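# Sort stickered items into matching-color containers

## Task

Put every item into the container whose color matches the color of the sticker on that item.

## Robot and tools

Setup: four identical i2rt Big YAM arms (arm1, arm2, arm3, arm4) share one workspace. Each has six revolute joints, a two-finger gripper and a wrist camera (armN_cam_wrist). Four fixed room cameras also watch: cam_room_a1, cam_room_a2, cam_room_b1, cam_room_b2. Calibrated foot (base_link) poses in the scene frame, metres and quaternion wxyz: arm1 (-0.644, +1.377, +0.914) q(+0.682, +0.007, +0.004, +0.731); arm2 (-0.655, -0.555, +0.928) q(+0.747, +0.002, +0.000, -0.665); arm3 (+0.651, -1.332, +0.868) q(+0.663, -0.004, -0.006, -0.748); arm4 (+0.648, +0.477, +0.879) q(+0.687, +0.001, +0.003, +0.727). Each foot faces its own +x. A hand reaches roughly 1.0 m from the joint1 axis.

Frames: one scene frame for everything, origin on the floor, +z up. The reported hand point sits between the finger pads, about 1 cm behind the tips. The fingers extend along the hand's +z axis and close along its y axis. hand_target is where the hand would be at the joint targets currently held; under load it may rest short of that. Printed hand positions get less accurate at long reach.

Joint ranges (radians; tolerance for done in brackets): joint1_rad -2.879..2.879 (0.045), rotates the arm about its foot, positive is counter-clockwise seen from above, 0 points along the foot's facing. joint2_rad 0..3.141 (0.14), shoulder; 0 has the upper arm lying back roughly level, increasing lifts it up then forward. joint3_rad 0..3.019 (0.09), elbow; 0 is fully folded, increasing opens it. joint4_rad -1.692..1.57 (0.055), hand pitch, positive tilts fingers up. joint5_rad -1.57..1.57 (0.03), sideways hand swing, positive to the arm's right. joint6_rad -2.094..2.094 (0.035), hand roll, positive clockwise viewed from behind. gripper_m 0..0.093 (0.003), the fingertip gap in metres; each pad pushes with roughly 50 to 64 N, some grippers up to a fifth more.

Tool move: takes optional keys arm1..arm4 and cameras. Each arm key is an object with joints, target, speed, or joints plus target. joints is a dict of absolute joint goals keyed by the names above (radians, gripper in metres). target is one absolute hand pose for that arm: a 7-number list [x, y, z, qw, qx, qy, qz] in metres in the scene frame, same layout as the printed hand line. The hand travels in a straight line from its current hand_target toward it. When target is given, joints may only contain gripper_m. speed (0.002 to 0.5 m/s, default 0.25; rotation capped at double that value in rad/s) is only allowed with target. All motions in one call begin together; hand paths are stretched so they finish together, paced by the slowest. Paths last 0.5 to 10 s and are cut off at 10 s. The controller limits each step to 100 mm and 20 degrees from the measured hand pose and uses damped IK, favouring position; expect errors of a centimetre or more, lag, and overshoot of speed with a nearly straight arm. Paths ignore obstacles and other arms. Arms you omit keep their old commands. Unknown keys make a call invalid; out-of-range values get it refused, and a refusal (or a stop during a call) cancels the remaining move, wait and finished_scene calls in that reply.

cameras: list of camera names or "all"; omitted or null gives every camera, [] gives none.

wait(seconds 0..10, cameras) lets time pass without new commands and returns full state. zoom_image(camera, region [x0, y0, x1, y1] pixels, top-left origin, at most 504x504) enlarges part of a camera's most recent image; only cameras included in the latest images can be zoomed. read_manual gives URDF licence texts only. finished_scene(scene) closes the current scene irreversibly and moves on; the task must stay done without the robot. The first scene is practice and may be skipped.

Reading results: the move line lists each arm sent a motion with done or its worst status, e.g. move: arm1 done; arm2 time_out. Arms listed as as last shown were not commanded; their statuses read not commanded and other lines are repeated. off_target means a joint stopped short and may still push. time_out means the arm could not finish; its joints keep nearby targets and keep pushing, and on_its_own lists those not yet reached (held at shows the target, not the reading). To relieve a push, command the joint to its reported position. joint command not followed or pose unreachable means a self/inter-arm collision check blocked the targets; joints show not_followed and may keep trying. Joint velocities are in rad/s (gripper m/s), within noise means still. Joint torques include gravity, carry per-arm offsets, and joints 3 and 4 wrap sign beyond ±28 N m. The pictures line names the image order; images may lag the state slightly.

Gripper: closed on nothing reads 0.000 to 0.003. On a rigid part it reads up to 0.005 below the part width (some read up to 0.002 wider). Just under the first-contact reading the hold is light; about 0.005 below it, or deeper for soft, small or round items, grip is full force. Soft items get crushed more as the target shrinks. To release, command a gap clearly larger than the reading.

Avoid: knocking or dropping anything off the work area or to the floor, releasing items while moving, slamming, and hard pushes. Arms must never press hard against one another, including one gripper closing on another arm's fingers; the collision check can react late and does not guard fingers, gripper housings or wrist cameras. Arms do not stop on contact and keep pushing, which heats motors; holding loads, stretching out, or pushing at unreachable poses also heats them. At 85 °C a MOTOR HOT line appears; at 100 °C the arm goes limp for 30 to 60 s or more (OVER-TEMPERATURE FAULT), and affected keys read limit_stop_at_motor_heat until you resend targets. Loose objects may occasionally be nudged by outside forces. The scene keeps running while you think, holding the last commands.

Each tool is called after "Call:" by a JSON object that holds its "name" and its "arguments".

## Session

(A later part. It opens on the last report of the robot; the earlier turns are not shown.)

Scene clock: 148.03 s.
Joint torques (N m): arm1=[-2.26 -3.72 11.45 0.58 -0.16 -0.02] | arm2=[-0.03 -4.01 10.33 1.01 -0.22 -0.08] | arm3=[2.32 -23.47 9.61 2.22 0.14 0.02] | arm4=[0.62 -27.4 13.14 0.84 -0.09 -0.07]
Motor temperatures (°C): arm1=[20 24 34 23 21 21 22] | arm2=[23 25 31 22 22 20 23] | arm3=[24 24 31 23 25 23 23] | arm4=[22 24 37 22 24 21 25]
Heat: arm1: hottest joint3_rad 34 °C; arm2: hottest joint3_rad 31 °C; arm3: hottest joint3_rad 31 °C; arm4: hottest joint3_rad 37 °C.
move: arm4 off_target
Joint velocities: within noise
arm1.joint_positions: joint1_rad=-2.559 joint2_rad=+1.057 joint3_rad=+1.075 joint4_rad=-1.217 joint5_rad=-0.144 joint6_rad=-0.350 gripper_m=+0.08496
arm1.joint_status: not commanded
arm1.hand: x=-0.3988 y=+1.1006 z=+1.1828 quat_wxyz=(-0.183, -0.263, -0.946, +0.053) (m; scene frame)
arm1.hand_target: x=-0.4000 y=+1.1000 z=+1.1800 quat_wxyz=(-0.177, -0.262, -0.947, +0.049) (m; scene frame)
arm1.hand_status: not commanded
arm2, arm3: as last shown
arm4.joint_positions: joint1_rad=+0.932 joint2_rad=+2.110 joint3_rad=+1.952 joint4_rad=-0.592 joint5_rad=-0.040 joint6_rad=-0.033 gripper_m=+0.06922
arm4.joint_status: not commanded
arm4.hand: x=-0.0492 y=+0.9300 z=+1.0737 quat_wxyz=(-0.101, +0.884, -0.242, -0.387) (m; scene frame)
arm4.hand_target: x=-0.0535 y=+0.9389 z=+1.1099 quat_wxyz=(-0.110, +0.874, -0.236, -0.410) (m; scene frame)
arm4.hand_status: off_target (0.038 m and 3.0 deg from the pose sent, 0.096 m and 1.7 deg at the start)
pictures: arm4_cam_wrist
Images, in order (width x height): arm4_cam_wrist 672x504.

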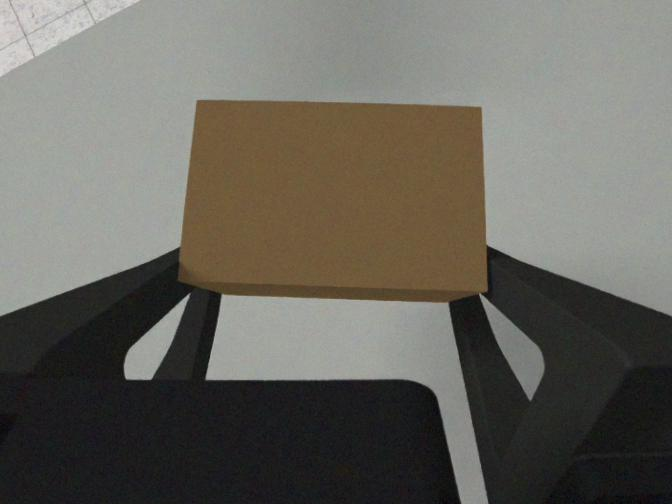

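Call:
{"name": "move", "arguments": {"arm3": {"target":[-0.064,-0.956,1.022,-0.11,0.873,-0.236,-0.409],"speed":0.12}, "arm4": {"target":[0.35,0.75,1.19,-0.102,0.88,-0.219,-0.409],"speed":0.35}, "cameras": ["arm3_cam_wrist"]}}

Call:
{"name": "move", "arguments": {"arm3": {"joints":{"gripper_m":0.04}}, "arm4": {"joints":{"joint1_rad":-1.2,"joint2_rad":1.3,"joint3_rad":1.5,"joint4_rad":-1.25,"joint5_rad":0,"joint6_rad":0}}, "cameras": ["arm3_cam_wrist","arm4_cam_wrist"]}}

Scene clock: 154.97 s.
Joint torques (N m): arm1=[-2.02 -3.02 11.49 0.62 -0.15 -0.07] | arm2=[0.09 -3.96 10.35 1.02 -0.22 -0.08] | arm3=[1.79 -22.24 9.06 2.26 -0.06 -0.04] | arm4=[0.79 -4.25 9.8 0.8 -0.2 -0.11]
Motor temperatures (°C): arm1=[20 24 34 23 21 21 22] | arm2=[23 25 31 22 22 20 23] | arm3=[24 25 31 23 25 23 23] | arm4=[22 24 37 22 24 21 25]
Heat: arm1: hottest joint3_rad 34 °C; arm2: hottest joint3_rad 31 °C; arm3: hottest joint3_rad 31 °C; arm4: hottest joint3_rad 37 °C.
move: arm3 off_target; arm4 done
Joint velocities: within noise
arm1, arm2: as last shown
arm3.joint_positions: joint1_rad=-1.924 joint2_rad=+2.020 joint3_rad=+1.725 joint4_rad=-0.383 joint5_rad=+0.054 joint6_rad=+0.027 gripper_m=+0.09294
arm3.joint_status: not commanded
arm3.hand: x=-0.0603 y=-0.9533 z=+1.0383 quat_wxyz=(+0.113, -0.872, +0.238, +0.413) (m; scene frame)
arm3.hand_target: x=-0.0636 y=-0.9562 z=+1.0221 quat_wxyz=(+0.110, -0.874, +0.236, +0.409) (m; scene frame)
arm3.hand_status: off_target (0.017 m and 0.6 deg from the pose sent, 0.032 m and 0.6 deg at the start)
arm4.joint_positions: joint1_rad=+0.666 joint2_rad=+0.894 joint3_rad=+0.906 joint4_rad=-0.726 joint5_rad=-0.266 joint6_rad=-0.230 gripper_m=+0.06922
arm4.joint_status: not commanded
arm4.hand: x=+0.3508 y=+0.7494 z=+1.1950 quat_wxyz=(-0.106, +0.875, -0.223, -0.417) (m; scene frame)
arm4.hand_target: x=+0.3501 y=+0.7500 z=+1.1900 quat_wxyz=(-0.102, +0.880, -0.219, -0.409) (m; scene frame)
arm4.hand_status: done (0.005 m and 1.2 deg from the pose sent, 0.453 m and 3.6 deg at the start)
pictures: arm3_cam_wrist
Images, in order (width x height): arm3_cam_wrist 672x504.

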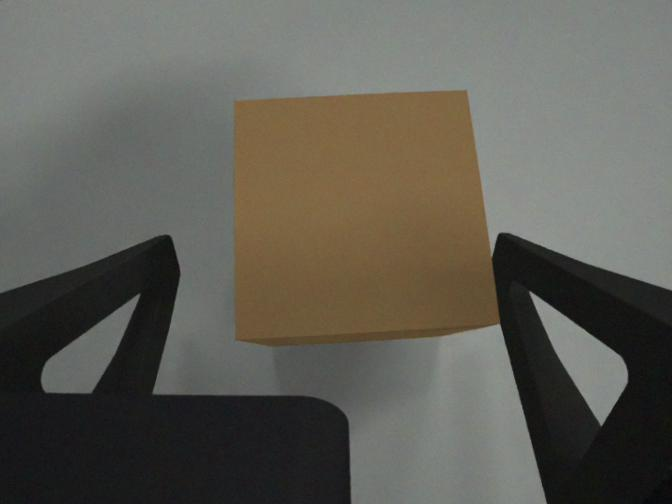

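Scene clock: 156.90 s.
Joint torques (N m): arm1=[-2.2 -3.19 11.36 0.51 -0.17 -0.04] | arm2=[0.03 -3.96 10.36 1.02 -0.21 -0.08] | arm3=[1.9 -22.42 9.06 2.24 -0.02 -0.04] | arm4=[1.49 -13.45 11.88 0.44 0.03 0.15]
Motor temperatures (°C): arm1=[20 24 34 23 21 21 22] | arm2=[23 25 31 22 22 20 23] | arm3=[24 25 31 23 25 23 23] | arm4=[22 24 38 22 24 21 25]
Heat: arm1: hottest joint3_rad 34 °C; arm2: hottest joint3_rad 31 °C; arm3: hottest joint3_rad 31 °C; arm4: hottest joint3_rad 38 °C.
move: arm3 off_target; arm4 done
Joint velocities: within noise
arm1, arm2: as last shown
arm3.joint_positions: joint1_rad=-1.924 joint2_rad=+2.020 joint3_rad=+1.725 joint4_rad=-0.383 joint5_rad=+0.053 joint6_rad=+0.027 gripper_m=+0.05312
arm3.joint_status: gripper_m off_target (ended at +0.05315, target +0.04000)
arm3.hand: x=-0.0604 y=-0.9534 z=+1.0384 quat_wxyz=(+0.113, -0.872, +0.237, +0.413) (m; scene frame)
arm3.hand_target: x=-0.0636 y=-0.9562 z=+1.0221 quat_wxyz=(+0.110, -0.874, +0.236, +0.410) (m; scene frame)
arm3.hand_status: not commanded
arm4.joint_positions: joint1_rad=-1.207 joint2_rad=+1.314 joint3_rad=+1.461 joint4_rad=-1.240 joint5_rad=+0.001 joint6_rad=-0.011 gripper_m=+0.06924
arm4.joint_status: all done
arm4.hand: x=+1.0900 y=+0.6748 z=+1.2280 quat_wxyz=(-0.229, +0.208, -0.950, -0.046) (m; scene frame)
arm4.hand_target: x=+1.0892 y=+0.6782 z=+1.2526 quat_wxyz=(-0.249, +0.205, -0.945, -0.053) (m; scene frame)
arm4.hand_status: not commanded
pictures: arm3_cam_wrist, arm4_cam_wrist
Images, in order (width x height): arm3_cam_wrist 672x504, arm4_cam_wrist 672x504.

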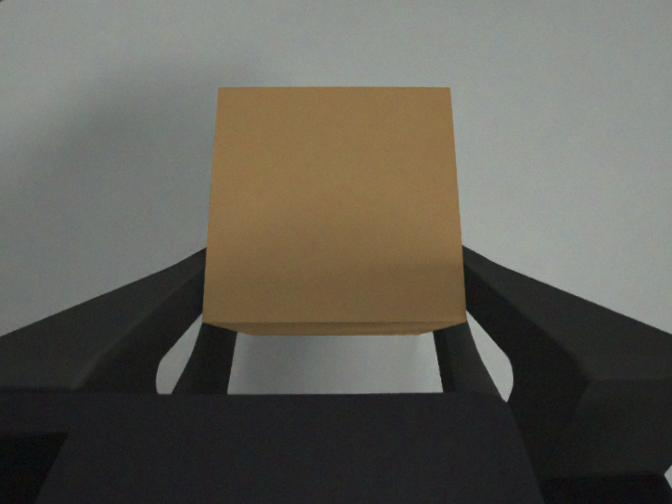

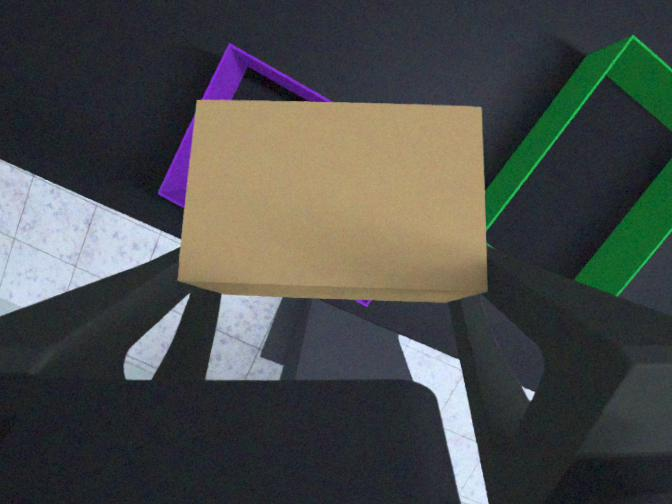

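Call:
{"name": "move", "arguments": {"arm4": {"target":[1.115,0.70,1.04,-0.182,0.128,-0.974,-0.024],"speed":0.3}, "arm3": {"target":[-0.055,-0.95,1.14,-0.11,0.873,-0.236,-0.409],"speed":0.2}, "cameras": ["arm4_cam_wrist"]}}

Call:
{"name": "move", "arguments": {"arm3": {"target":[0.36,-1.08,1.2,-0.11,0.873,-0.236,-0.409],"speed":0.35}, "cameras": ["arm3_cam_wrist"]}}

Call:
{"name": "move", "arguments": {"arm3": {"joints":{"joint2_rad":0.6,"joint3_rad":1.2,"joint4_rad":-1.4,"joint5_rad":0,"joint6_rad":0}}, "cameras": ["arm3_cam_wrist"]}}

Scene clock: 163.93 s.
Joint torques (N m): arm1=[-2.43 -3.02 11.41 0.7 -0.19 -0.05] | arm2=[-0.03 -4.07 10.32 1.02 -0.22 -0.08] | arm3=[1.14 -25 14.5 1.25 -0.06 -0.11] | arm4=[1.26 -15.44 9.16 1.18 0.29 0.18]
Motor temperatures (°C): arm1=[20 24 34 23 21 21 22] | arm2=[23 25 31 22 22 20 23] | arm3=[24 25 30 23 25 23 24] | arm4=[22 24 38 22 24 21 25]
Heat: arm1: hottest joint3_rad 34 °C; arm2: hottest joint3_rad 31 °C; arm3: hottest joint3_rad 30 °C; arm4: hottest joint3_rad 38 °C.
move: arm3 off_target; arm4 off_target
Joint velocities: within noise
arm1, arm2: as last shown
arm3.joint_positions: joint1_rad=-1.924 joint2_rad=+1.964 joint3_rad=+1.844 joint4_rad=-0.626 joint5_rad=+0.045 joint6_rad=+0.027 gripper_m=+0.05312
arm3.joint_status: not commanded
arm3.hand: x=-0.0478 y=-0.9606 z=+1.1032 quat_wxyz=(+0.103, -0.886, +0.238, +0.384) (m; scene frame)
arm3.hand_target: x=-0.0531 y=-0.9510 z=+1.1402 quat_wxyz=(+0.111, -0.874, +0.236, +0.410) (m; scene frame)
arm3.hand_status: off_target (0.039 m and 3.4 deg from the pose sent, 0.102 m and 0.6 deg at the start)
arm4.joint_positions: joint1_rad=-1.164 joint2_rad=+1.511 joint3_rad=+1.175 joint4_rad=-0.900 joint5_rad=+0.070 joint6_rad=+0.181 gripper_m=+0.06924
arm4.joint_status: not commanded
arm4.hand: x=+1.1089 y=+0.6937 z=+1.0311 quat_wxyz=(-0.166, +0.133, -0.977, -0.019) (m; scene frame)
arm4.hand_target: x=+1.1147 y=+0.6999 z=+1.0400 quat_wxyz=(-0.182, +0.128, -0.975, -0.024) (m; scene frame)
arm4.hand_status: off_target (0.012 m and 2.0 deg from the pose sent, 0.191 m and 11.3 deg at the start)
pictures: arm4_cam_wrist
Images, in order (width x height): arm4_cam_wrist 672x504.

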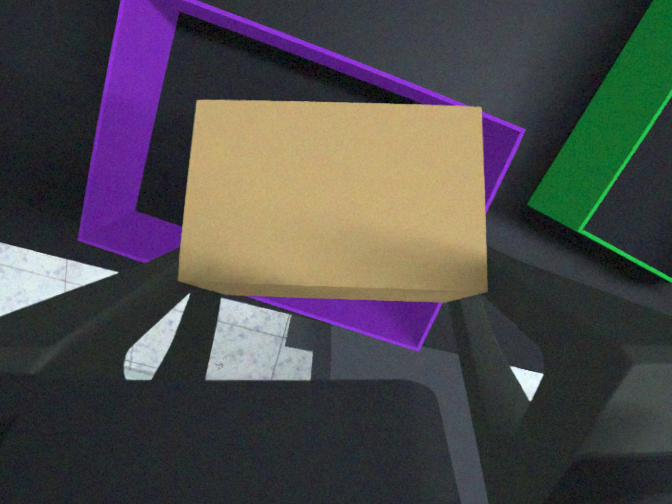

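Scene clock: 166.03 s.
Joint torques (N m): arm1=[-2.43 -3.49 11.52 0.68 -0.15 -0.05] | arm2=[0.03 -3.9 10.33 1.01 -0.21 -0.09] | arm3=[0.62 -3.84 9.83 1.35 -0.19 -0.12] | arm4=[1.79 -15.09 9.26 1.17 0.27 0.17]
Motor temperatures (°C): arm1=[20 24 34 23 21 21 22] | arm2=[23 25 31 22 22 20 23] | arm3=[24 25 30 23 25 23 24] | arm4=[22 24 38 22 24 21 25]
Heat: arm1: hottest joint3_rad 34 °C; arm2: hottest joint3_rad 31 °C; arm3: hottest joint3_rad 30 °C; arm4: hottest joint3_rad 38 °C.
move: arm3 done
Joint velocities: within noise
arm1, arm2, arm4: as last shown
arm3.joint_positions: joint1_rad=-2.233 joint2_rad=+0.820 joint3_rad=+0.929 joint4_rad=-0.800 joint5_rad=-0.194 joint6_rad=-0.169 gripper_m=+0.05312
arm3.joint_status: not commanded
arm3.hand: x=+0.3583 y=-1.0821 z=+1.2042 quat_wxyz=(+0.111, -0.872, +0.236, +0.415) (m; scene frame)
arm3.hand_target: x=+0.3600 y=-1.0800 z=+1.2000 quat_wxyz=(+0.110, -0.874, +0.236, +0.410) (m; scene frame)
arm3.hand_status: done (0.005 m and 0.7 deg from the pose sent, 0.436 m and 3.4 deg at the start)
arm4.joint_positions: joint1_rad=-1.164 joint2_rad=+1.511 joint3_rad=+1.175 joint4_rad=-0.900 joint5_rad=+0.070 joint6_rad=+0.182 gripper_m=+0.06924
pictures: arm3_cam_wrist
Images, in order (width x height): arm3_cam_wrist 672x504.

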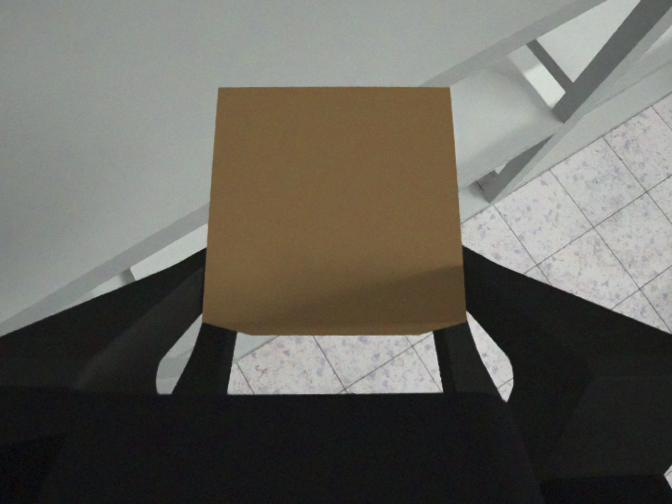

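Scene clock: 167.50 s.
Joint torques (N m): arm1=[-2.08 -3.08 11.33 0.73 -0.13 -0.07] | arm2=[0.09 -4.01 10.32 1.03 -0.22 -0.08] | arm3=[0.67 0.26 9.76 1.22 0.11 0.04] | arm4=[1.44 -15.33 9.18 1.16 0.25 0.16]
Motor temperatures (°C): arm1=[20 24 34 23 21 21 22] | arm2=[23 25 31 22 22 20 23] | arm3=[24 25 30 23 25 23 24] | arm4=[22 24 38 22 24 21 25]
Heat: arm1: hottest joint3_rad 34 °C; arm2: hottest joint3_rad 31 °C; arm3: hottest joint3_rad 30 °C; arm4: hottest joint3_rad 38 °C.
move: arm3 done
Joint velocities: within noise
arm1, arm2, arm4: as last shown
arm3.joint_positions: joint1_rad=-2.233 joint2_rad=+0.602 joint3_rad=+1.187 joint4_rad=-1.396 joint5_rad=-0.002 joint6_rad=-0.008 gripper_m=+0.05312
arm3.joint_status: all done
arm3.hand: x=+0.4833 y=-1.1591 z=+1.2986 quat_wxyz=(+0.136, -0.861, +0.353, +0.340) (m; scene frame)
arm3.hand_target: x=+0.4862 y=-1.1586 z=+1.3046 quat_wxyz=(+0.139, -0.856, +0.360, +0.344) (m; scene frame)
arm3.hand_status: not commanded
pictures: arm3_cam_wrist
Images, in order (width x height): arm3_cam_wrist 672x504.

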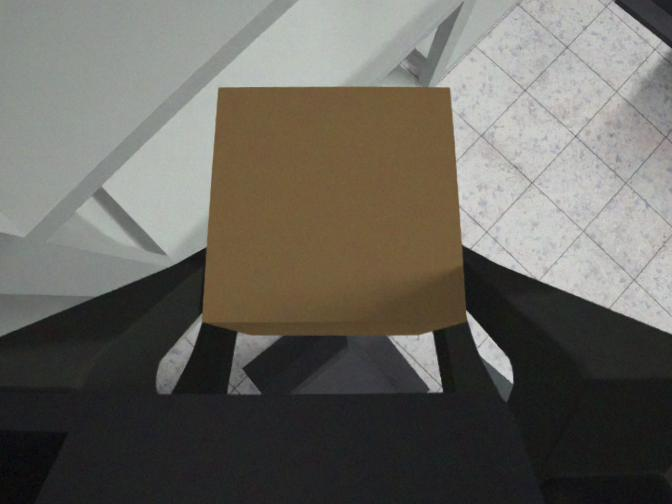

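Call:
{"name": "move", "arguments": {"arm4": {"target":[1.133,0.741,0.91,-0.182,0.128,-0.974,-0.024],"speed":0.2}, "arm3": {"joints":{"joint1_rad":1.03,"joint2_rad":0.7,"joint3_rad":1.25,"joint4_rad":-1.4}}, "cameras": ["arm4_cam_wrist"]}}

Call:
{"name": "move", "arguments": {"arm3": {"target":[1.145,-1.71,1.03,-0.18,-0.213,-0.96,0.04],"speed":0.4}, "cameras": ["arm3_cam_wrist"]}}

Scene clock: 179.60 s.
Joint torques (N m): arm1=[-2.02 -3.19 11.34 0.69 -0.15 -0.08] | arm2=[0.09 -4.13 10.3 1.02 -0.21 -0.08] | arm3=[1.96 -1.85 13.09 1.13 0.11 0.01] | arm4=[1.49 -16.97 7.61 1.06 0.28 0.17]
Motor temperatures (°C): arm1=[20 24 34 23 21 21 21] | arm2=[23 25 31 22 22 20 23] | arm3=[24 25 30 23 25 23 24] | arm4=[22 24 37 22 24 21 26]
Heat: arm1: hottest joint3_rad 34 °C; arm2: hottest joint3_rad 31 °C; arm3: hottest joint3_rad 30 °C; arm4: hottest joint3_rad 37 °C.
move: arm3 done; arm4 done
Joint velocities: within noise
arm1: as last shown
arm2.joint_positions: joint1_rad=+0.851 joint2_rad=+0.882 joint3_rad=+0.943 joint4_rad=-1.221 joint5_rad=-0.025 joint6_rad=-0.070 gripper_m=+0.08492
arm2.joint_status: not commanded
arm2.hand: x=-0.3955 y=-0.7303 z=+1.1917 quat_wxyz=(-0.197, -0.256, -0.945, +0.054) (m; scene frame)
arm2.hand_target: x=-0.4000 y=-0.7298 z=+1.1804 quat_wxyz=(-0.178, -0.254, -0.949, +0.048) (m; scene frame)
arm2.hand_status: not commanded
arm3.joint_positions: joint1_rad=+1.020 joint2_rad=+0.710 joint3_rad=+1.200 joint4_rad=-1.398 joint5_rad=-0.002 joint6_rad=-0.006 gripper_m=+0.05315
arm3.joint_status: all done
arm3.hand: x=+0.8597 y=-1.4924 z=+1.2848 quat_wxyz=(-0.310, -0.307, -0.893, +0.113) (m; scene frame)
arm3.hand_target: x=+0.8583 y=-1.4879 z=+1.3114 quat_wxyz=(-0.336, -0.301, -0.884, +0.121) (m; scene frame)
arm3.hand_status: not commanded
arm4.joint_positions: joint1_rad=-1.104 joint2_rad=+1.747 joint3_rad=+1.111 joint4_rad=-0.587 joint5_rad=+0.091 joint6_rad=+0.236 gripper_m=+0.06924
arm4.joint_status: not commanded
arm4.hand: x=+1.1289 y=+0.7363 z=+0.9098 quat_wxyz=(-0.174, +0.133, -0.975, -0.021) (m; scene frame)
arm4.hand_target: x=+1.1329 y=+0.7411 z=+0.9100 quat_wxyz=(-0.182, +0.128, -0.975, -0.024) (m; scene frame)
arm4.hand_status: done (0.006 m and 1.1 deg from the pose sent, 0.132 m and 2.0 deg at the start)
pictures: arm4_cam_wrist
Images, in order (width x height): arm4_cam_wrist 672x504.

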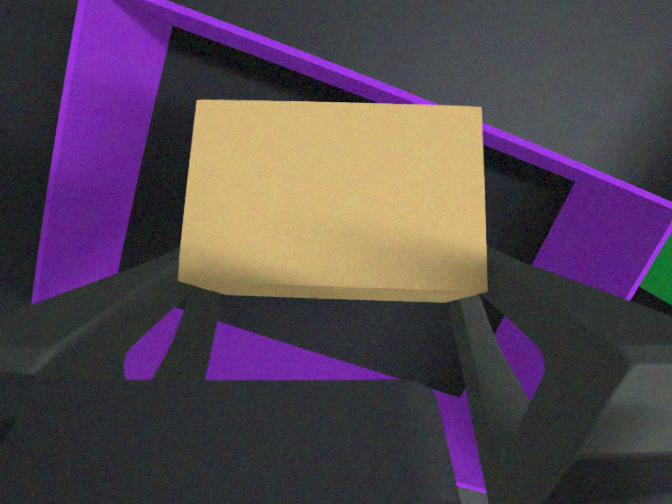

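Scene clock: 181.57 s.
Joint torques (N m): arm1=[-2.32 -3.31 11.25 0.51 -0.13 -0.07] | arm2=[0.09 -4.01 10.3 1.01 -0.22 -0.08] | arm3=[0.32 -20.54 13.44 0.43 -0.15 -0.14] | arm4=[1.2 -16.67 7.51 1.17 0.3 0.2]
Motor temperatures (°C): arm1=[20 24 34 23 21 21 21] | arm2=[23 25 31 22 22 20 23] | arm3=[24 25 31 23 25 23 24] | arm4=[22 25 37 22 24 21 26]
Heat: arm1: hottest joint3_rad 34 °C; arm2: hottest joint3_rad 31 °C; arm3: hottest joint3_rad 31 °C; arm4: hottest joint3_rad 37 °C.
move: arm3 off_target
Joint velocities: within noise
arm1, arm2, arm4: as last shown
arm3.joint_positions: joint1_rad=+1.020 joint2_rad=+1.799 joint3_rad=+1.467 joint4_rad=-0.953 joint5_rad=-0.094 joint6_rad=-0.218 gripper_m=+0.05316
arm3.joint_status: not commanded
arm3.hand: x=+1.1334 y=-1.6935 z=+0.9974 quat_wxyz=(-0.151, -0.215, -0.965, +0.026) (m; scene frame)
arm3.hand_target: x=+1.1437 y=-1.7088 z=+1.0303 quat_wxyz=(-0.180, -0.213, -0.960, +0.040) (m; scene frame)
arm3.hand_status: off_target (0.038 m and 3.8 deg from the pose sent, 0.440 m and 21.6 deg at the start)
pictures: arm3_cam_wrist
Images, in order (width x height): arm3_cam_wrist 672x504.

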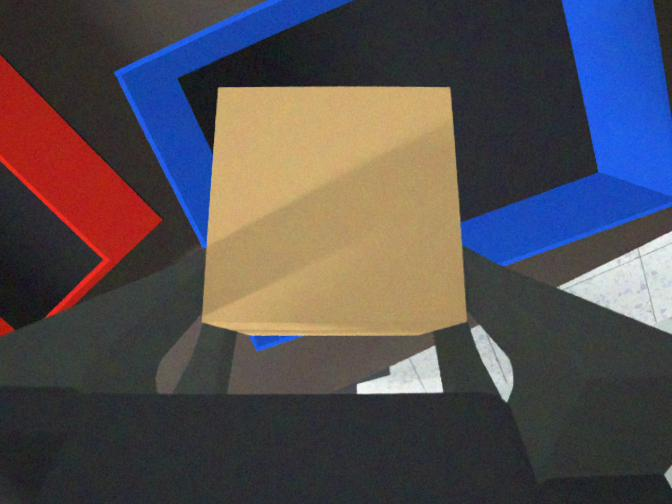

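Call:
{"name": "move", "arguments": {"arm4": {"target":[1.133,0.741,0.775,-0.182,0.128,-0.974,-0.024],"speed":0.18}, "arm3": {"target":[1.176,-1.766,0.965,-0.18,-0.213,-0.96,0.04],"speed":0.15}, "cameras": ["arm4_cam_wrist","arm3_cam_wrist"]}}

Call:
{"name": "move", "arguments": {"arm4": {"target":[1.135,0.741,0.742,-0.182,0.128,-0.974,-0.024],"speed":0.1}, "cameras": ["arm4_cam_wrist"]}}

Scene clock: 193.83 s.
Joint torques (N m): arm1=[-1.9 -3.49 11.43 0.54 -0.14 -0.07] | arm2=[-0.03 -4.13 10.33 1.02 -0.21 -0.08] | arm3=[0.26 -21.54 13.27 1.1 -0.17 -0.12] | arm4=[1.08 -17.96 5.55 1.13 0.29 0.15]
Motor temperatures (°C): arm1=[20 24 34 23 21 21 21] | arm2=[23 25 31 22 22 20 23] | arm3=[24 26 31 23 25 23 24] | arm4=[22 25 36 22 24 21 26]
Heat: arm1: hottest joint3_rad 34 °C; arm2: hottest joint3_rad 31 °C; arm3: hottest joint3_rad 31 °C; arm4: hottest joint3_rad 36 °C.
move: arm3 off_target; arm4 done
Joint velocities: within noise
arm1.joint_positions: joint1_rad=-2.559 joint2_rad=+1.057 joint3_rad=+1.075 joint4_rad=-1.217 joint5_rad=-0.144 joint6_rad=-0.350 gripper_m=+0.08496
arm1.joint_status: not commanded
arm1.hand: x=-0.3988 y=+1.1006 z=+1.1828 quat_wxyz=(-0.183, -0.263, -0.946, +0.053) (m; scene frame)
arm1.hand_target: x=-0.4000 y=+1.1000 z=+1.1800 quat_wxyz=(-0.177, -0.262, -0.947, +0.049) (m; scene frame)
arm1.hand_status: not commanded
arm2: as last shown
arm3.joint_positions: joint1_rad=+0.985 joint2_rad=+1.982 joint3_rad=+1.590 joint4_rad=-0.895 joint5_rad=-0.107 joint6_rad=-0.254 gripper_m=+0.05316
arm3.joint_status: not commanded
arm3.hand: x=+1.1622 y=-1.7438 z=+0.9433 quat_wxyz=(-0.152, -0.214, -0.965, +0.025) (m; scene frame)
arm3.hand_target: x=+1.1745 y=-1.7649 z=+0.9657 quat_wxyz=(-0.180, -0.213, -0.960, +0.040) (m; scene frame)
arm3.hand_status: off_target (0.034 m and 3.7 deg from the pose sent, 0.090 m and 3.8 deg at the start)
arm4.joint_positions: joint1_rad=-1.104 joint2_rad=+2.010 joint3_rad=+1.052 joint4_rad=-0.261 joint5_rad=+0.091 joint6_rad=+0.237 gripper_m=+0.06924
arm4.joint_status: not commanded
arm4.hand: x=+1.1308 y=+0.7373 z=+0.7778 quat_wxyz=(-0.177, +0.133, -0.975, -0.022) (m; scene frame)
arm4.hand_target: x=+1.1329 y=+0.7411 z=+0.7751 quat_wxyz=(-0.182, +0.128, -0.975, -0.024) (m; scene frame)
arm4.hand_status: done (0.005 m and 0.8 deg from the pose sent, 0.135 m and 1.1 deg at the start)
pictures: arm3_cam_wrist, arm4_cam_wrist
Images, in order (width x height): arm3_cam_wrist 672x504, arm4_cam_wrist 672x504.

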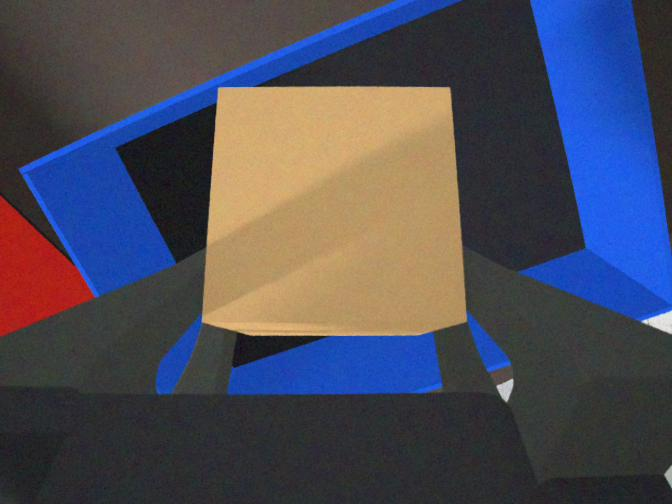

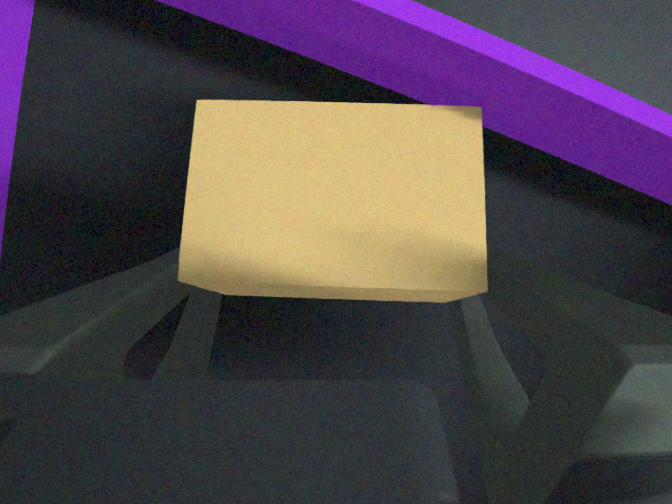

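Scene clock: 194.80 s.
Joint torques (N m): arm1=[-1.85 -3.49 11.38 0.88 -0.15 -0.05] | arm2=[-0.09 -3.9 10.35 1.01 -0.22 -0.07] | arm3=[0.26 -21.6 13.24 1.14 -0.17 -0.12] | arm4=[0.67 -16.26 5.76 1.03 0.28 0.13]
Motor temperatures (°C): arm1=[20 24 34 23 21 21 21] | arm2=[23 25 31 22 22 20 23] | arm3=[24 26 31 23 25 23 24] | arm4=[22 25 36 22 24 21 26]
Heat: arm1: hottest joint3_rad 34 °C; arm2: hottest joint3_rad 31 °C; arm3: hottest joint3_rad 31 °C; arm4: hottest joint3_rad 36 °C.
move: arm4 off_target
Joint velocities: within noise
arm1, arm2, arm3: as last shown
arm4.joint_positions: joint1_rad=-1.104 joint2_rad=+2.068 joint3_rad=+1.054 joint4_rad=-0.189 joint5_rad=+0.091 joint6_rad=+0.238 gripper_m=+0.06924
arm4.joint_status: not commanded
arm4.hand: x=+1.1333 y=+0.7389 z=+0.7539 quat_wxyz=(-0.184, +0.132, -0.974, -0.025) (m; scene frame)
arm4.hand_target: x=+1.1347 y=+0.7407 z=+0.7423 quat_wxyz=(-0.182, +0.128, -0.975, -0.024) (m; scene frame)
arm4.hand_status: off_target (0.012 m and 0.5 deg from the pose sent, 0.036 m and 0.8 deg at the start)
pictures: arm4_cam_wrist
Images, in order (width x height): arm4_cam_wrist 672x504.

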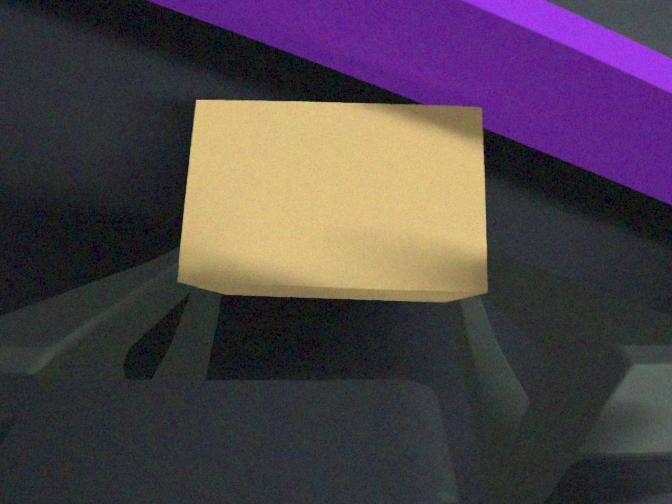

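Call:
{"name": "move", "arguments": {"arm4": {"joints":{"gripper_m":0.088}}, "arm3": {"target":[1.179,-1.768,0.785,-0.18,-0.213,-0.96,0.04],"speed":0.18}, "cameras": ["arm3_cam_wrist"]}}

Call:
{"name": "move", "arguments": {"arm4": {"target":[1.11,0.73,0.95,-0.182,0.128,-0.974,-0.024],"speed":0.2}, "arm3": {"target":[1.176,-1.765,0.747,-0.18,-0.213,-0.96,0.04],"speed":0.06}, "cameras": ["arm3_cam_wrist","arm4_cam_wrist"]}}

Scene clock: 202.53 s.
Joint torques (N m): arm1=[-1.55 -3.37 11.43 0.64 -0.16 -0.01] | arm2=[0.03 -3.9 10.3 1.01 -0.21 -0.08] | arm3=[0.56 -23.36 7.3 1.26 -0.15 -0.09] | arm4=[0.79 -17.08 5.65 1.03 0.25 0.14]
Motor temperatures (°C): arm1=[20 24 34 23 21 21 21] | arm2=[23 25 31 22 22 20 23] | arm3=[24 26 31 23 25 23 24] | arm4=[22 25 35 22 24 21 26]
Heat: arm1: hottest joint3_rad 34 °C; arm2: hottest joint3_rad 31 °C; arm3: hottest joint3_rad 31 °C; arm4: hottest joint3_rad 35 °C.
move: arm3 done; arm4 done
Joint velocities: within noise
arm1, arm2: as last shown
arm3.joint_positions: joint1_rad=+0.985 joint2_rad=+2.231 joint3_rad=+1.534 joint4_rad=-0.537 joint5_rad=-0.107 joint6_rad=-0.254 gripper_m=+0.05316
arm3.joint_status: not commanded
arm3.hand: x=+1.1807 y=-1.7616 z=+0.7852 quat_wxyz=(-0.174, -0.211, -0.961, +0.037) (m; scene frame)
arm3.hand_target: x=+1.1790 y=-1.7679 z=+0.7851 quat_wxyz=(-0.180, -0.213, -0.960, +0.040) (m; scene frame)
arm3.hand_status: done (0.007 m and 0.8 deg from the pose sent, 0.161 m and 3.7 deg at the start)
arm4.joint_positions: joint1_rad=-1.104 joint2_rad=+2.070 joint3_rad=+1.054 joint4_rad=-0.189 joint5_rad=+0.091 joint6_rad=+0.238 gripper_m=+0.08791
arm4.joint_status: all done
arm4.hand: x=+1.1327 y=+0.7386 z=+0.7524 quat_wxyz=(-0.182, +0.132, -0.974, -0.024) (m; scene frame)
arm4.hand_target: x=+1.1347 y=+0.7408 z=+0.7423 quat_wxyz=(-0.182, +0.128, -0.975, -0.024) (m; scene frame)
arm4.hand_status: not commanded
pictures: arm3_cam_wrist
Images, in order (width x height): arm3_cam_wrist 672x504.

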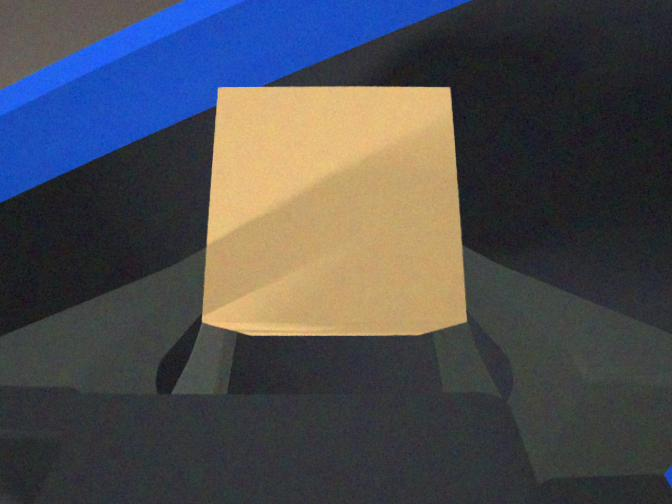

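Scene clock: 204.23 s.
Joint torques (N m): arm1=[-1.79 -3.6 11.25 0.62 -0.14 -0.07] | arm2=[-0.03 -3.9 10.33 0.99 -0.21 -0.07] | arm3=[0.56 -19.66 6.53 1.65 -0.08 -0.07] | arm4=[1.26 -15.68 10.18 0.13 0.29 0.17]
Motor temperatures (°C): arm1=[20 24 34 23 21 21 21] | arm2=[23 25 31 22 22 20 23] | arm3=[24 26 31 23 25 23 24] | arm4=[22 25 35 22 24 21 26]
Heat: arm1: hottest joint3_rad 34 °C; arm2: hottest joint3_rad 31 °C; arm3: hottest joint3_rad 31 °C; arm4: hottest joint3_rad 35 °C.
move: arm3 off_target; arm4 off_target
Joint velocities: within noise
arm1, arm2: as last shown
arm3.joint_positions: joint1_rad=+0.984 joint2_rad=+2.243 joint3_rad=+1.521 joint4_rad=-0.468 joint5_rad=-0.108 joint6_rad=-0.255 gripper_m=+0.05316
arm3.joint_status: not commanded
arm3.hand: x=+1.1861 y=-1.7663 z=+0.7786 quat_wxyz=(-0.194, -0.209, -0.957, +0.047) (m; scene frame)
arm3.hand_target: x=+1.1751 y=-1.7642 z=+0.7482 quat_wxyz=(-0.180, -0.213, -0.960, +0.040) (m; scene frame)
arm3.hand_status: off_target (0.033 m and 1.9 deg from the pose sent, 0.039 m and 0.8 deg at the start)
arm4.joint_positions: joint1_rad=-1.103 joint2_rad=+1.636 joint3_rad=+1.039 joint4_rad=-0.642 joint5_rad=+0.092 joint6_rad=+0.241 gripper_m=+0.08791
arm4.joint_status: not commanded
arm4.hand: x=+1.0980 y=+0.7189 z=+0.9339 quat_wxyz=(-0.168, +0.132, -0.977, -0.018) (m; scene frame)
arm4.hand_target: x=+1.1094 y=+0.7298 z=+0.9501 quat_wxyz=(-0.182, +0.128, -0.975, -0.024) (m; scene frame)
arm4.hand_status: off_target (0.023 m and 1.8 deg from the pose sent, 0.199 m and 0.4 deg at the start)
pictures: arm3_cam_wrist, arm4_cam_wrist
Images, in order (width x height): arm3_cam_wrist 672x504, arm4_cam_wrist 672x504.

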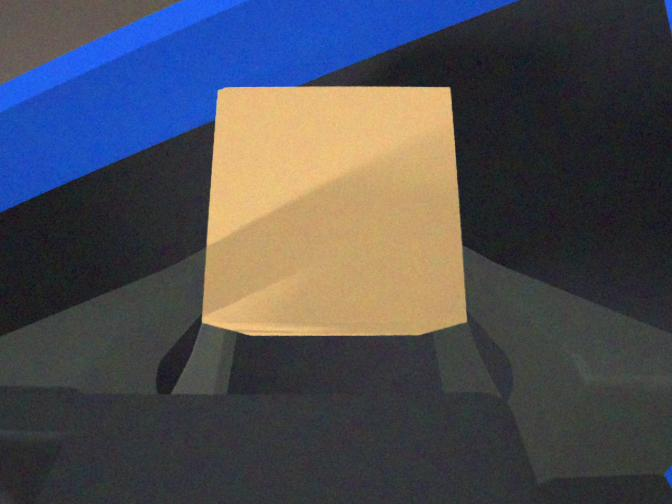

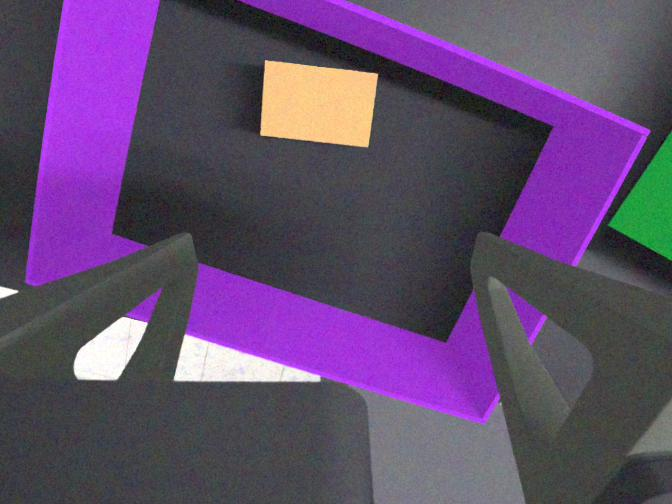

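Call:
{"name": "move", "arguments": {"arm3": {"target":[1.172,-1.762,0.765,-0.298,-0.206,-0.929,0.066],"speed":0.15}, "cameras": ["arm3_cam_wrist"]}}

Scene clock: 210.77 s.
Joint torques (N m): arm1=[-2.14 -3.19 11.44 0.65 -0.17 -0.06] | arm2=[0.03 -3.96 10.35 1.02 -0.22 -0.07] | arm3=[0.67 -22.24 5.12 1.28 -0.25 -0.01] | arm4=[1.55 -15.62 10.18 0.08 0.28 0.18]
Motor temperatures (°C): arm1=[20 24 35 23 21 21 21] | arm2=[23 25 32 22 22 20 23] | arm3=[24 26 31 23 25 23 24] | arm4=[22 25 35 22 24 21 26]
Heat: arm1: hottest joint3_rad 35 °C; arm2: hottest joint3_rad 32 °C; arm3: hottest joint3_rad 31 °C; arm4: hottest joint3_rad 35 °C.
move: arm3 off_target
Joint velocities: within noise
arm1, arm2, arm4: as last shown
arm3.joint_positions: joint1_rad=+0.967 joint2_rad=+2.212 joint3_rad=+1.324 joint4_rad=-0.078 joint5_rad=-0.175 joint6_rad=-0.243 gripper_m=+0.05316
arm3.joint_status: not commanded
arm3.hand: x=+1.1812 y=-1.7633 z=+0.7711 quat_wxyz=(-0.304, -0.200, -0.929, +0.070) (m; scene frame)
arm3.hand_target: x=+1.1720 y=-1.7620 z=+0.7650 quat_wxyz=(-0.298, -0.206, -0.930, +0.066) (m; scene frame)
arm3.hand_status: off_target (0.011 m and 1.1 deg from the pose sent, 0.020 m and 12.6 deg at the start)
arm4.hand_target: x=+1.1094 y=+0.7297 z=+0.9501 quat_wxyz=(-0.182, +0.128, -0.975, -0.024) (m; scene frame)
pictures: arm3_cam_wrist
Images, in order (width x height): arm3_cam_wrist 672x504.

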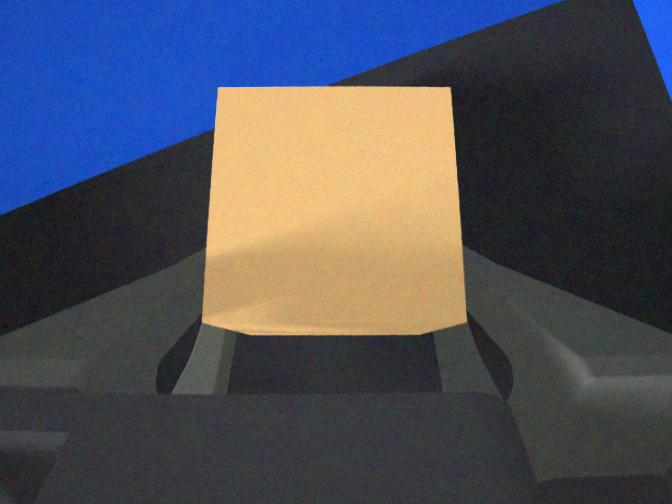

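Press down a little and release.

Call:
{"name": "move", "arguments": {"arm3": {"target":[1.172,-1.762,0.747,-0.298,-0.206,-0.929,0.066],"speed":0.1}, "cameras": []}}

Call:
{"name": "move", "arguments": {"arm3": {"joints":{"gripper_m":0.09}}, "cameras": ["arm3_cam_wrist"]}}

Call:
{"name": "move", "arguments": {"arm3": {"target":[1.13,-1.74,0.96,-0.298,-0.206,-0.929,0.066],"speed":0.2}, "cameras": ["arm3_cam_wrist","arm4_cam_wrist"]}}

Scene clock: 215.03 s.
Joint torques (N m): arm1=[-2.43 -3.08 11.36 0.62 -0.14 -0.07] | arm2=[-0.03 -4.07 10.35 1.03 -0.21 -0.08] | arm3=[0.62 -19.25 5.74 1.72 -0.13 0] | arm4=[1.32 -15.85 10.28 0.16 0.3 0.15]
Motor temperatures (°C): arm1=[20 24 35 23 21 21 21] | arm2=[23 25 32 22 22 20 23] | arm3=[24 26 31 23 25 23 24] | arm4=[22 26 36 22 24 21 25]
Heat: arm1: hottest joint3_rad 35 °C; arm2: hottest joint3_rad 32 °C; arm3: hottest joint3_rad 31 °C; arm4: hottest joint3_rad 36 °C.
move: arm3 off_target
Joint velocities: within noise
arm1, arm2, arm4: as last shown
arm3.joint_positions: joint1_rad=+0.967 joint2_rad=+2.213 joint3_rad=+1.319 joint4_rad=-0.055 joint5_rad=-0.178 joint6_rad=-0.243 gripper_m=+0.05316
arm3.joint_status: not commanded
arm3.hand: x=+1.1827 y=-1.7640 z=+0.7714 quat_wxyz=(-0.311, -0.198, -0.927, +0.073) (m; scene frame)
arm3.hand_target: x=+1.1715 y=-1.7615 z=+0.7478 quat_wxyz=(-0.298, -0.206, -0.930, +0.066) (m; scene frame)
arm3.hand_status: off_target (0.027 m and 1.9 deg from the pose sent, 0.026 m and 1.1 deg at the start)
pictures: none
No camera images: "cameras" was empty.

Scene clock: 215.73 s.
Joint torques (N m): arm1=[-2.08 -3.55 11.4 0.59 -0.19 -0.06] | arm2=[0.03 -4.07 10.35 1.03 -0.21 -0.07] | arm3=[0.62 -20.84 5.86 1.65 -0.13 0] | arm4=[0.91 -15.56 10.14 0.16 0.3 0.12]
Motor temperatures (°C): arm1=[20 24 35 23 21 21 21] | arm2=[23 25 32 22 22 20 23] | arm3=[24 26 31 23 25 23 24] | arm4=[22 26 36 22 24 21 25]
Heat: arm1: hottest joint3_rad 35 °C; arm2: hottest joint3_rad 32 °C; arm3: hottest joint3_rad 31 °C; arm4: hottest joint3_rad 36 °C.
move: arm3 done
Joint velocities: within noise
arm1, arm4: as last shown
arm2.joint_positions: joint1_rad=+0.851 joint2_rad=+0.882 joint3_rad=+0.943 joint4_rad=-1.221 joint5_rad=-0.025 joint6_rad=-0.070 gripper_m=+0.08492
arm2.joint_status: not commanded
arm2.hand: x=-0.3955 y=-0.7303 z=+1.1917 quat_wxyz=(-0.197, -0.256, -0.945, +0.054) (m; scene frame)
arm2.hand_target: x=-0.4000 y=-0.7298 z=+1.1804 quat_wxyz=(-0.178, -0.254, -0.949, +0.048) (m; scene frame)
arm2.hand_status: not commanded
arm3.joint_positions: joint1_rad=+0.967 joint2_rad=+2.229 joint3_rad=+1.315 joint4_rad=-0.055 joint5_rad=-0.178 joint6_rad=-0.242 gripper_m=+0.08996
arm3.joint_status: all done
arm3.hand: x=+1.1783 y=-1.7603 z=+0.7595 quat_wxyz=(-0.303, -0.200, -0.929, +0.068) (m; scene frame)
arm3.hand_target: x=+1.1714 y=-1.7614 z=+0.7476 quat_wxyz=(-0.298, -0.206, -0.930, +0.066) (m; scene frame)
arm3.hand_status: not commanded
pictures: arm3_cam_wrist
Images, in order (width x height): arm3_cam_wrist 672x504.

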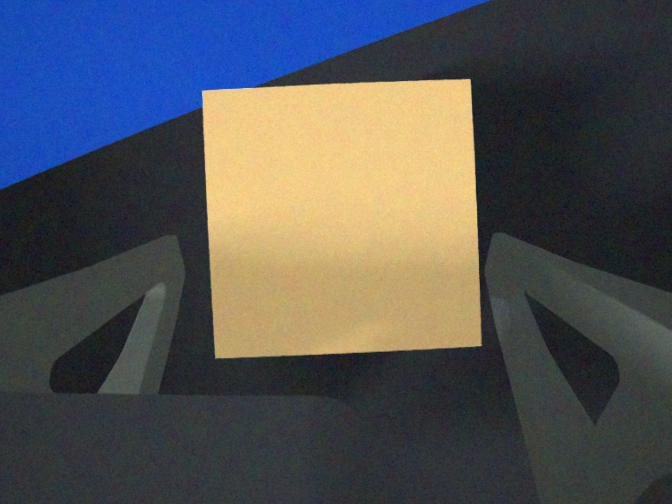

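Scene clock: 217.53 s.
Joint torques (N m): arm1=[-2.26 -3.49 11.44 0.54 -0.18 -0.04] | arm2=[-0.09 -4.01 10.36 1.03 -0.21 -0.07] | arm3=[0.21 -18.73 8.69 0.84 -0.2 -0.13] | arm4=[1.14 -15.97 10.32 0.09 0.29 0.15]
Motor temperatures (°C): arm1=[20 24 35 23 21 21 21] | arm2=[23 25 32 22 22 20 23] | arm3=[24 26 30 23 25 23 24] | arm4=[22 26 36 22 24 21 25]
Heat: arm1: hottest joint3_rad 35 °C; arm2: hottest joint3_rad 32 °C; arm3: hottest joint3_rad 30 °C; arm4: hottest joint3_rad 36 °C.
move: arm3 done
Joint velocities: within noise
arm1, arm2, arm4: as last shown
arm3.joint_positions: joint1_rad=+0.947 joint2_rad=+1.782 joint3_rad=+1.236 joint4_rad=-0.433 joint5_rad=-0.191 joint6_rad=-0.252 gripper_m=+0.08996
arm3.joint_status: not commanded
arm3.hand: x=+1.1359 y=-1.7333 z=+0.9603 quat_wxyz=(-0.301, -0.203, -0.930, +0.065) (m; scene frame)
arm3.hand_target: x=+1.1301 y=-1.7399 z=+0.9599 quat_wxyz=(-0.298, -0.206, -0.930, +0.066) (m; scene frame)
arm3.hand_status: done (0.009 m and 0.5 deg from the pose sent, 0.207 m and 1.0 deg at the start)
pictures: arm3_cam_wrist, arm4_cam_wrist
Images, in order (width x height): arm3_cam_wrist 672x504, arm4_cam_wrist 672x504.

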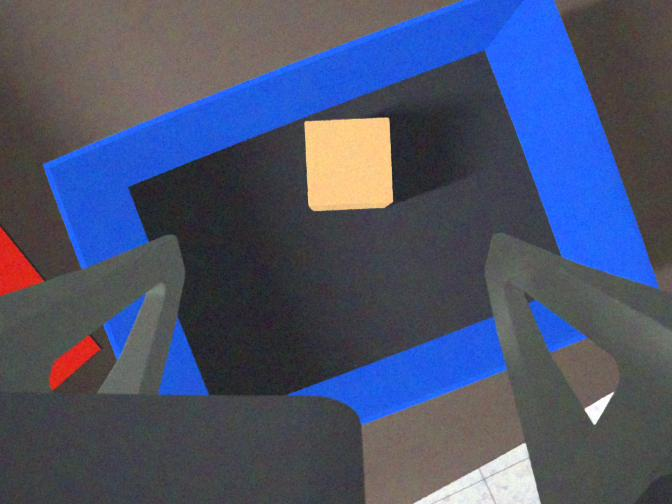

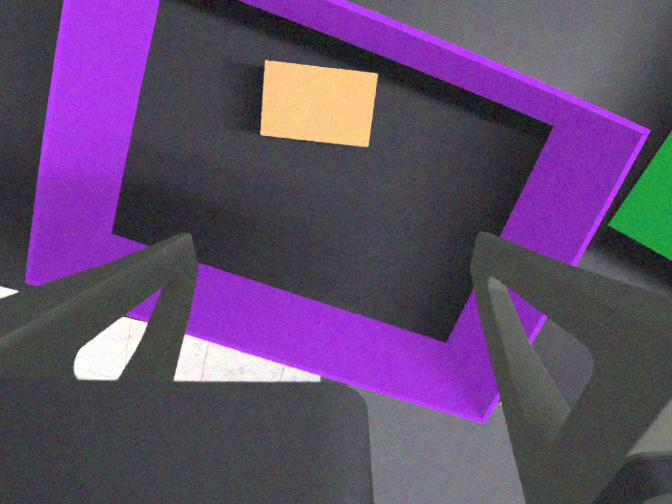

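Call:
{"name": "finished_scene", "arguments": {"scene": 3}}

The scene is finished: the task was done.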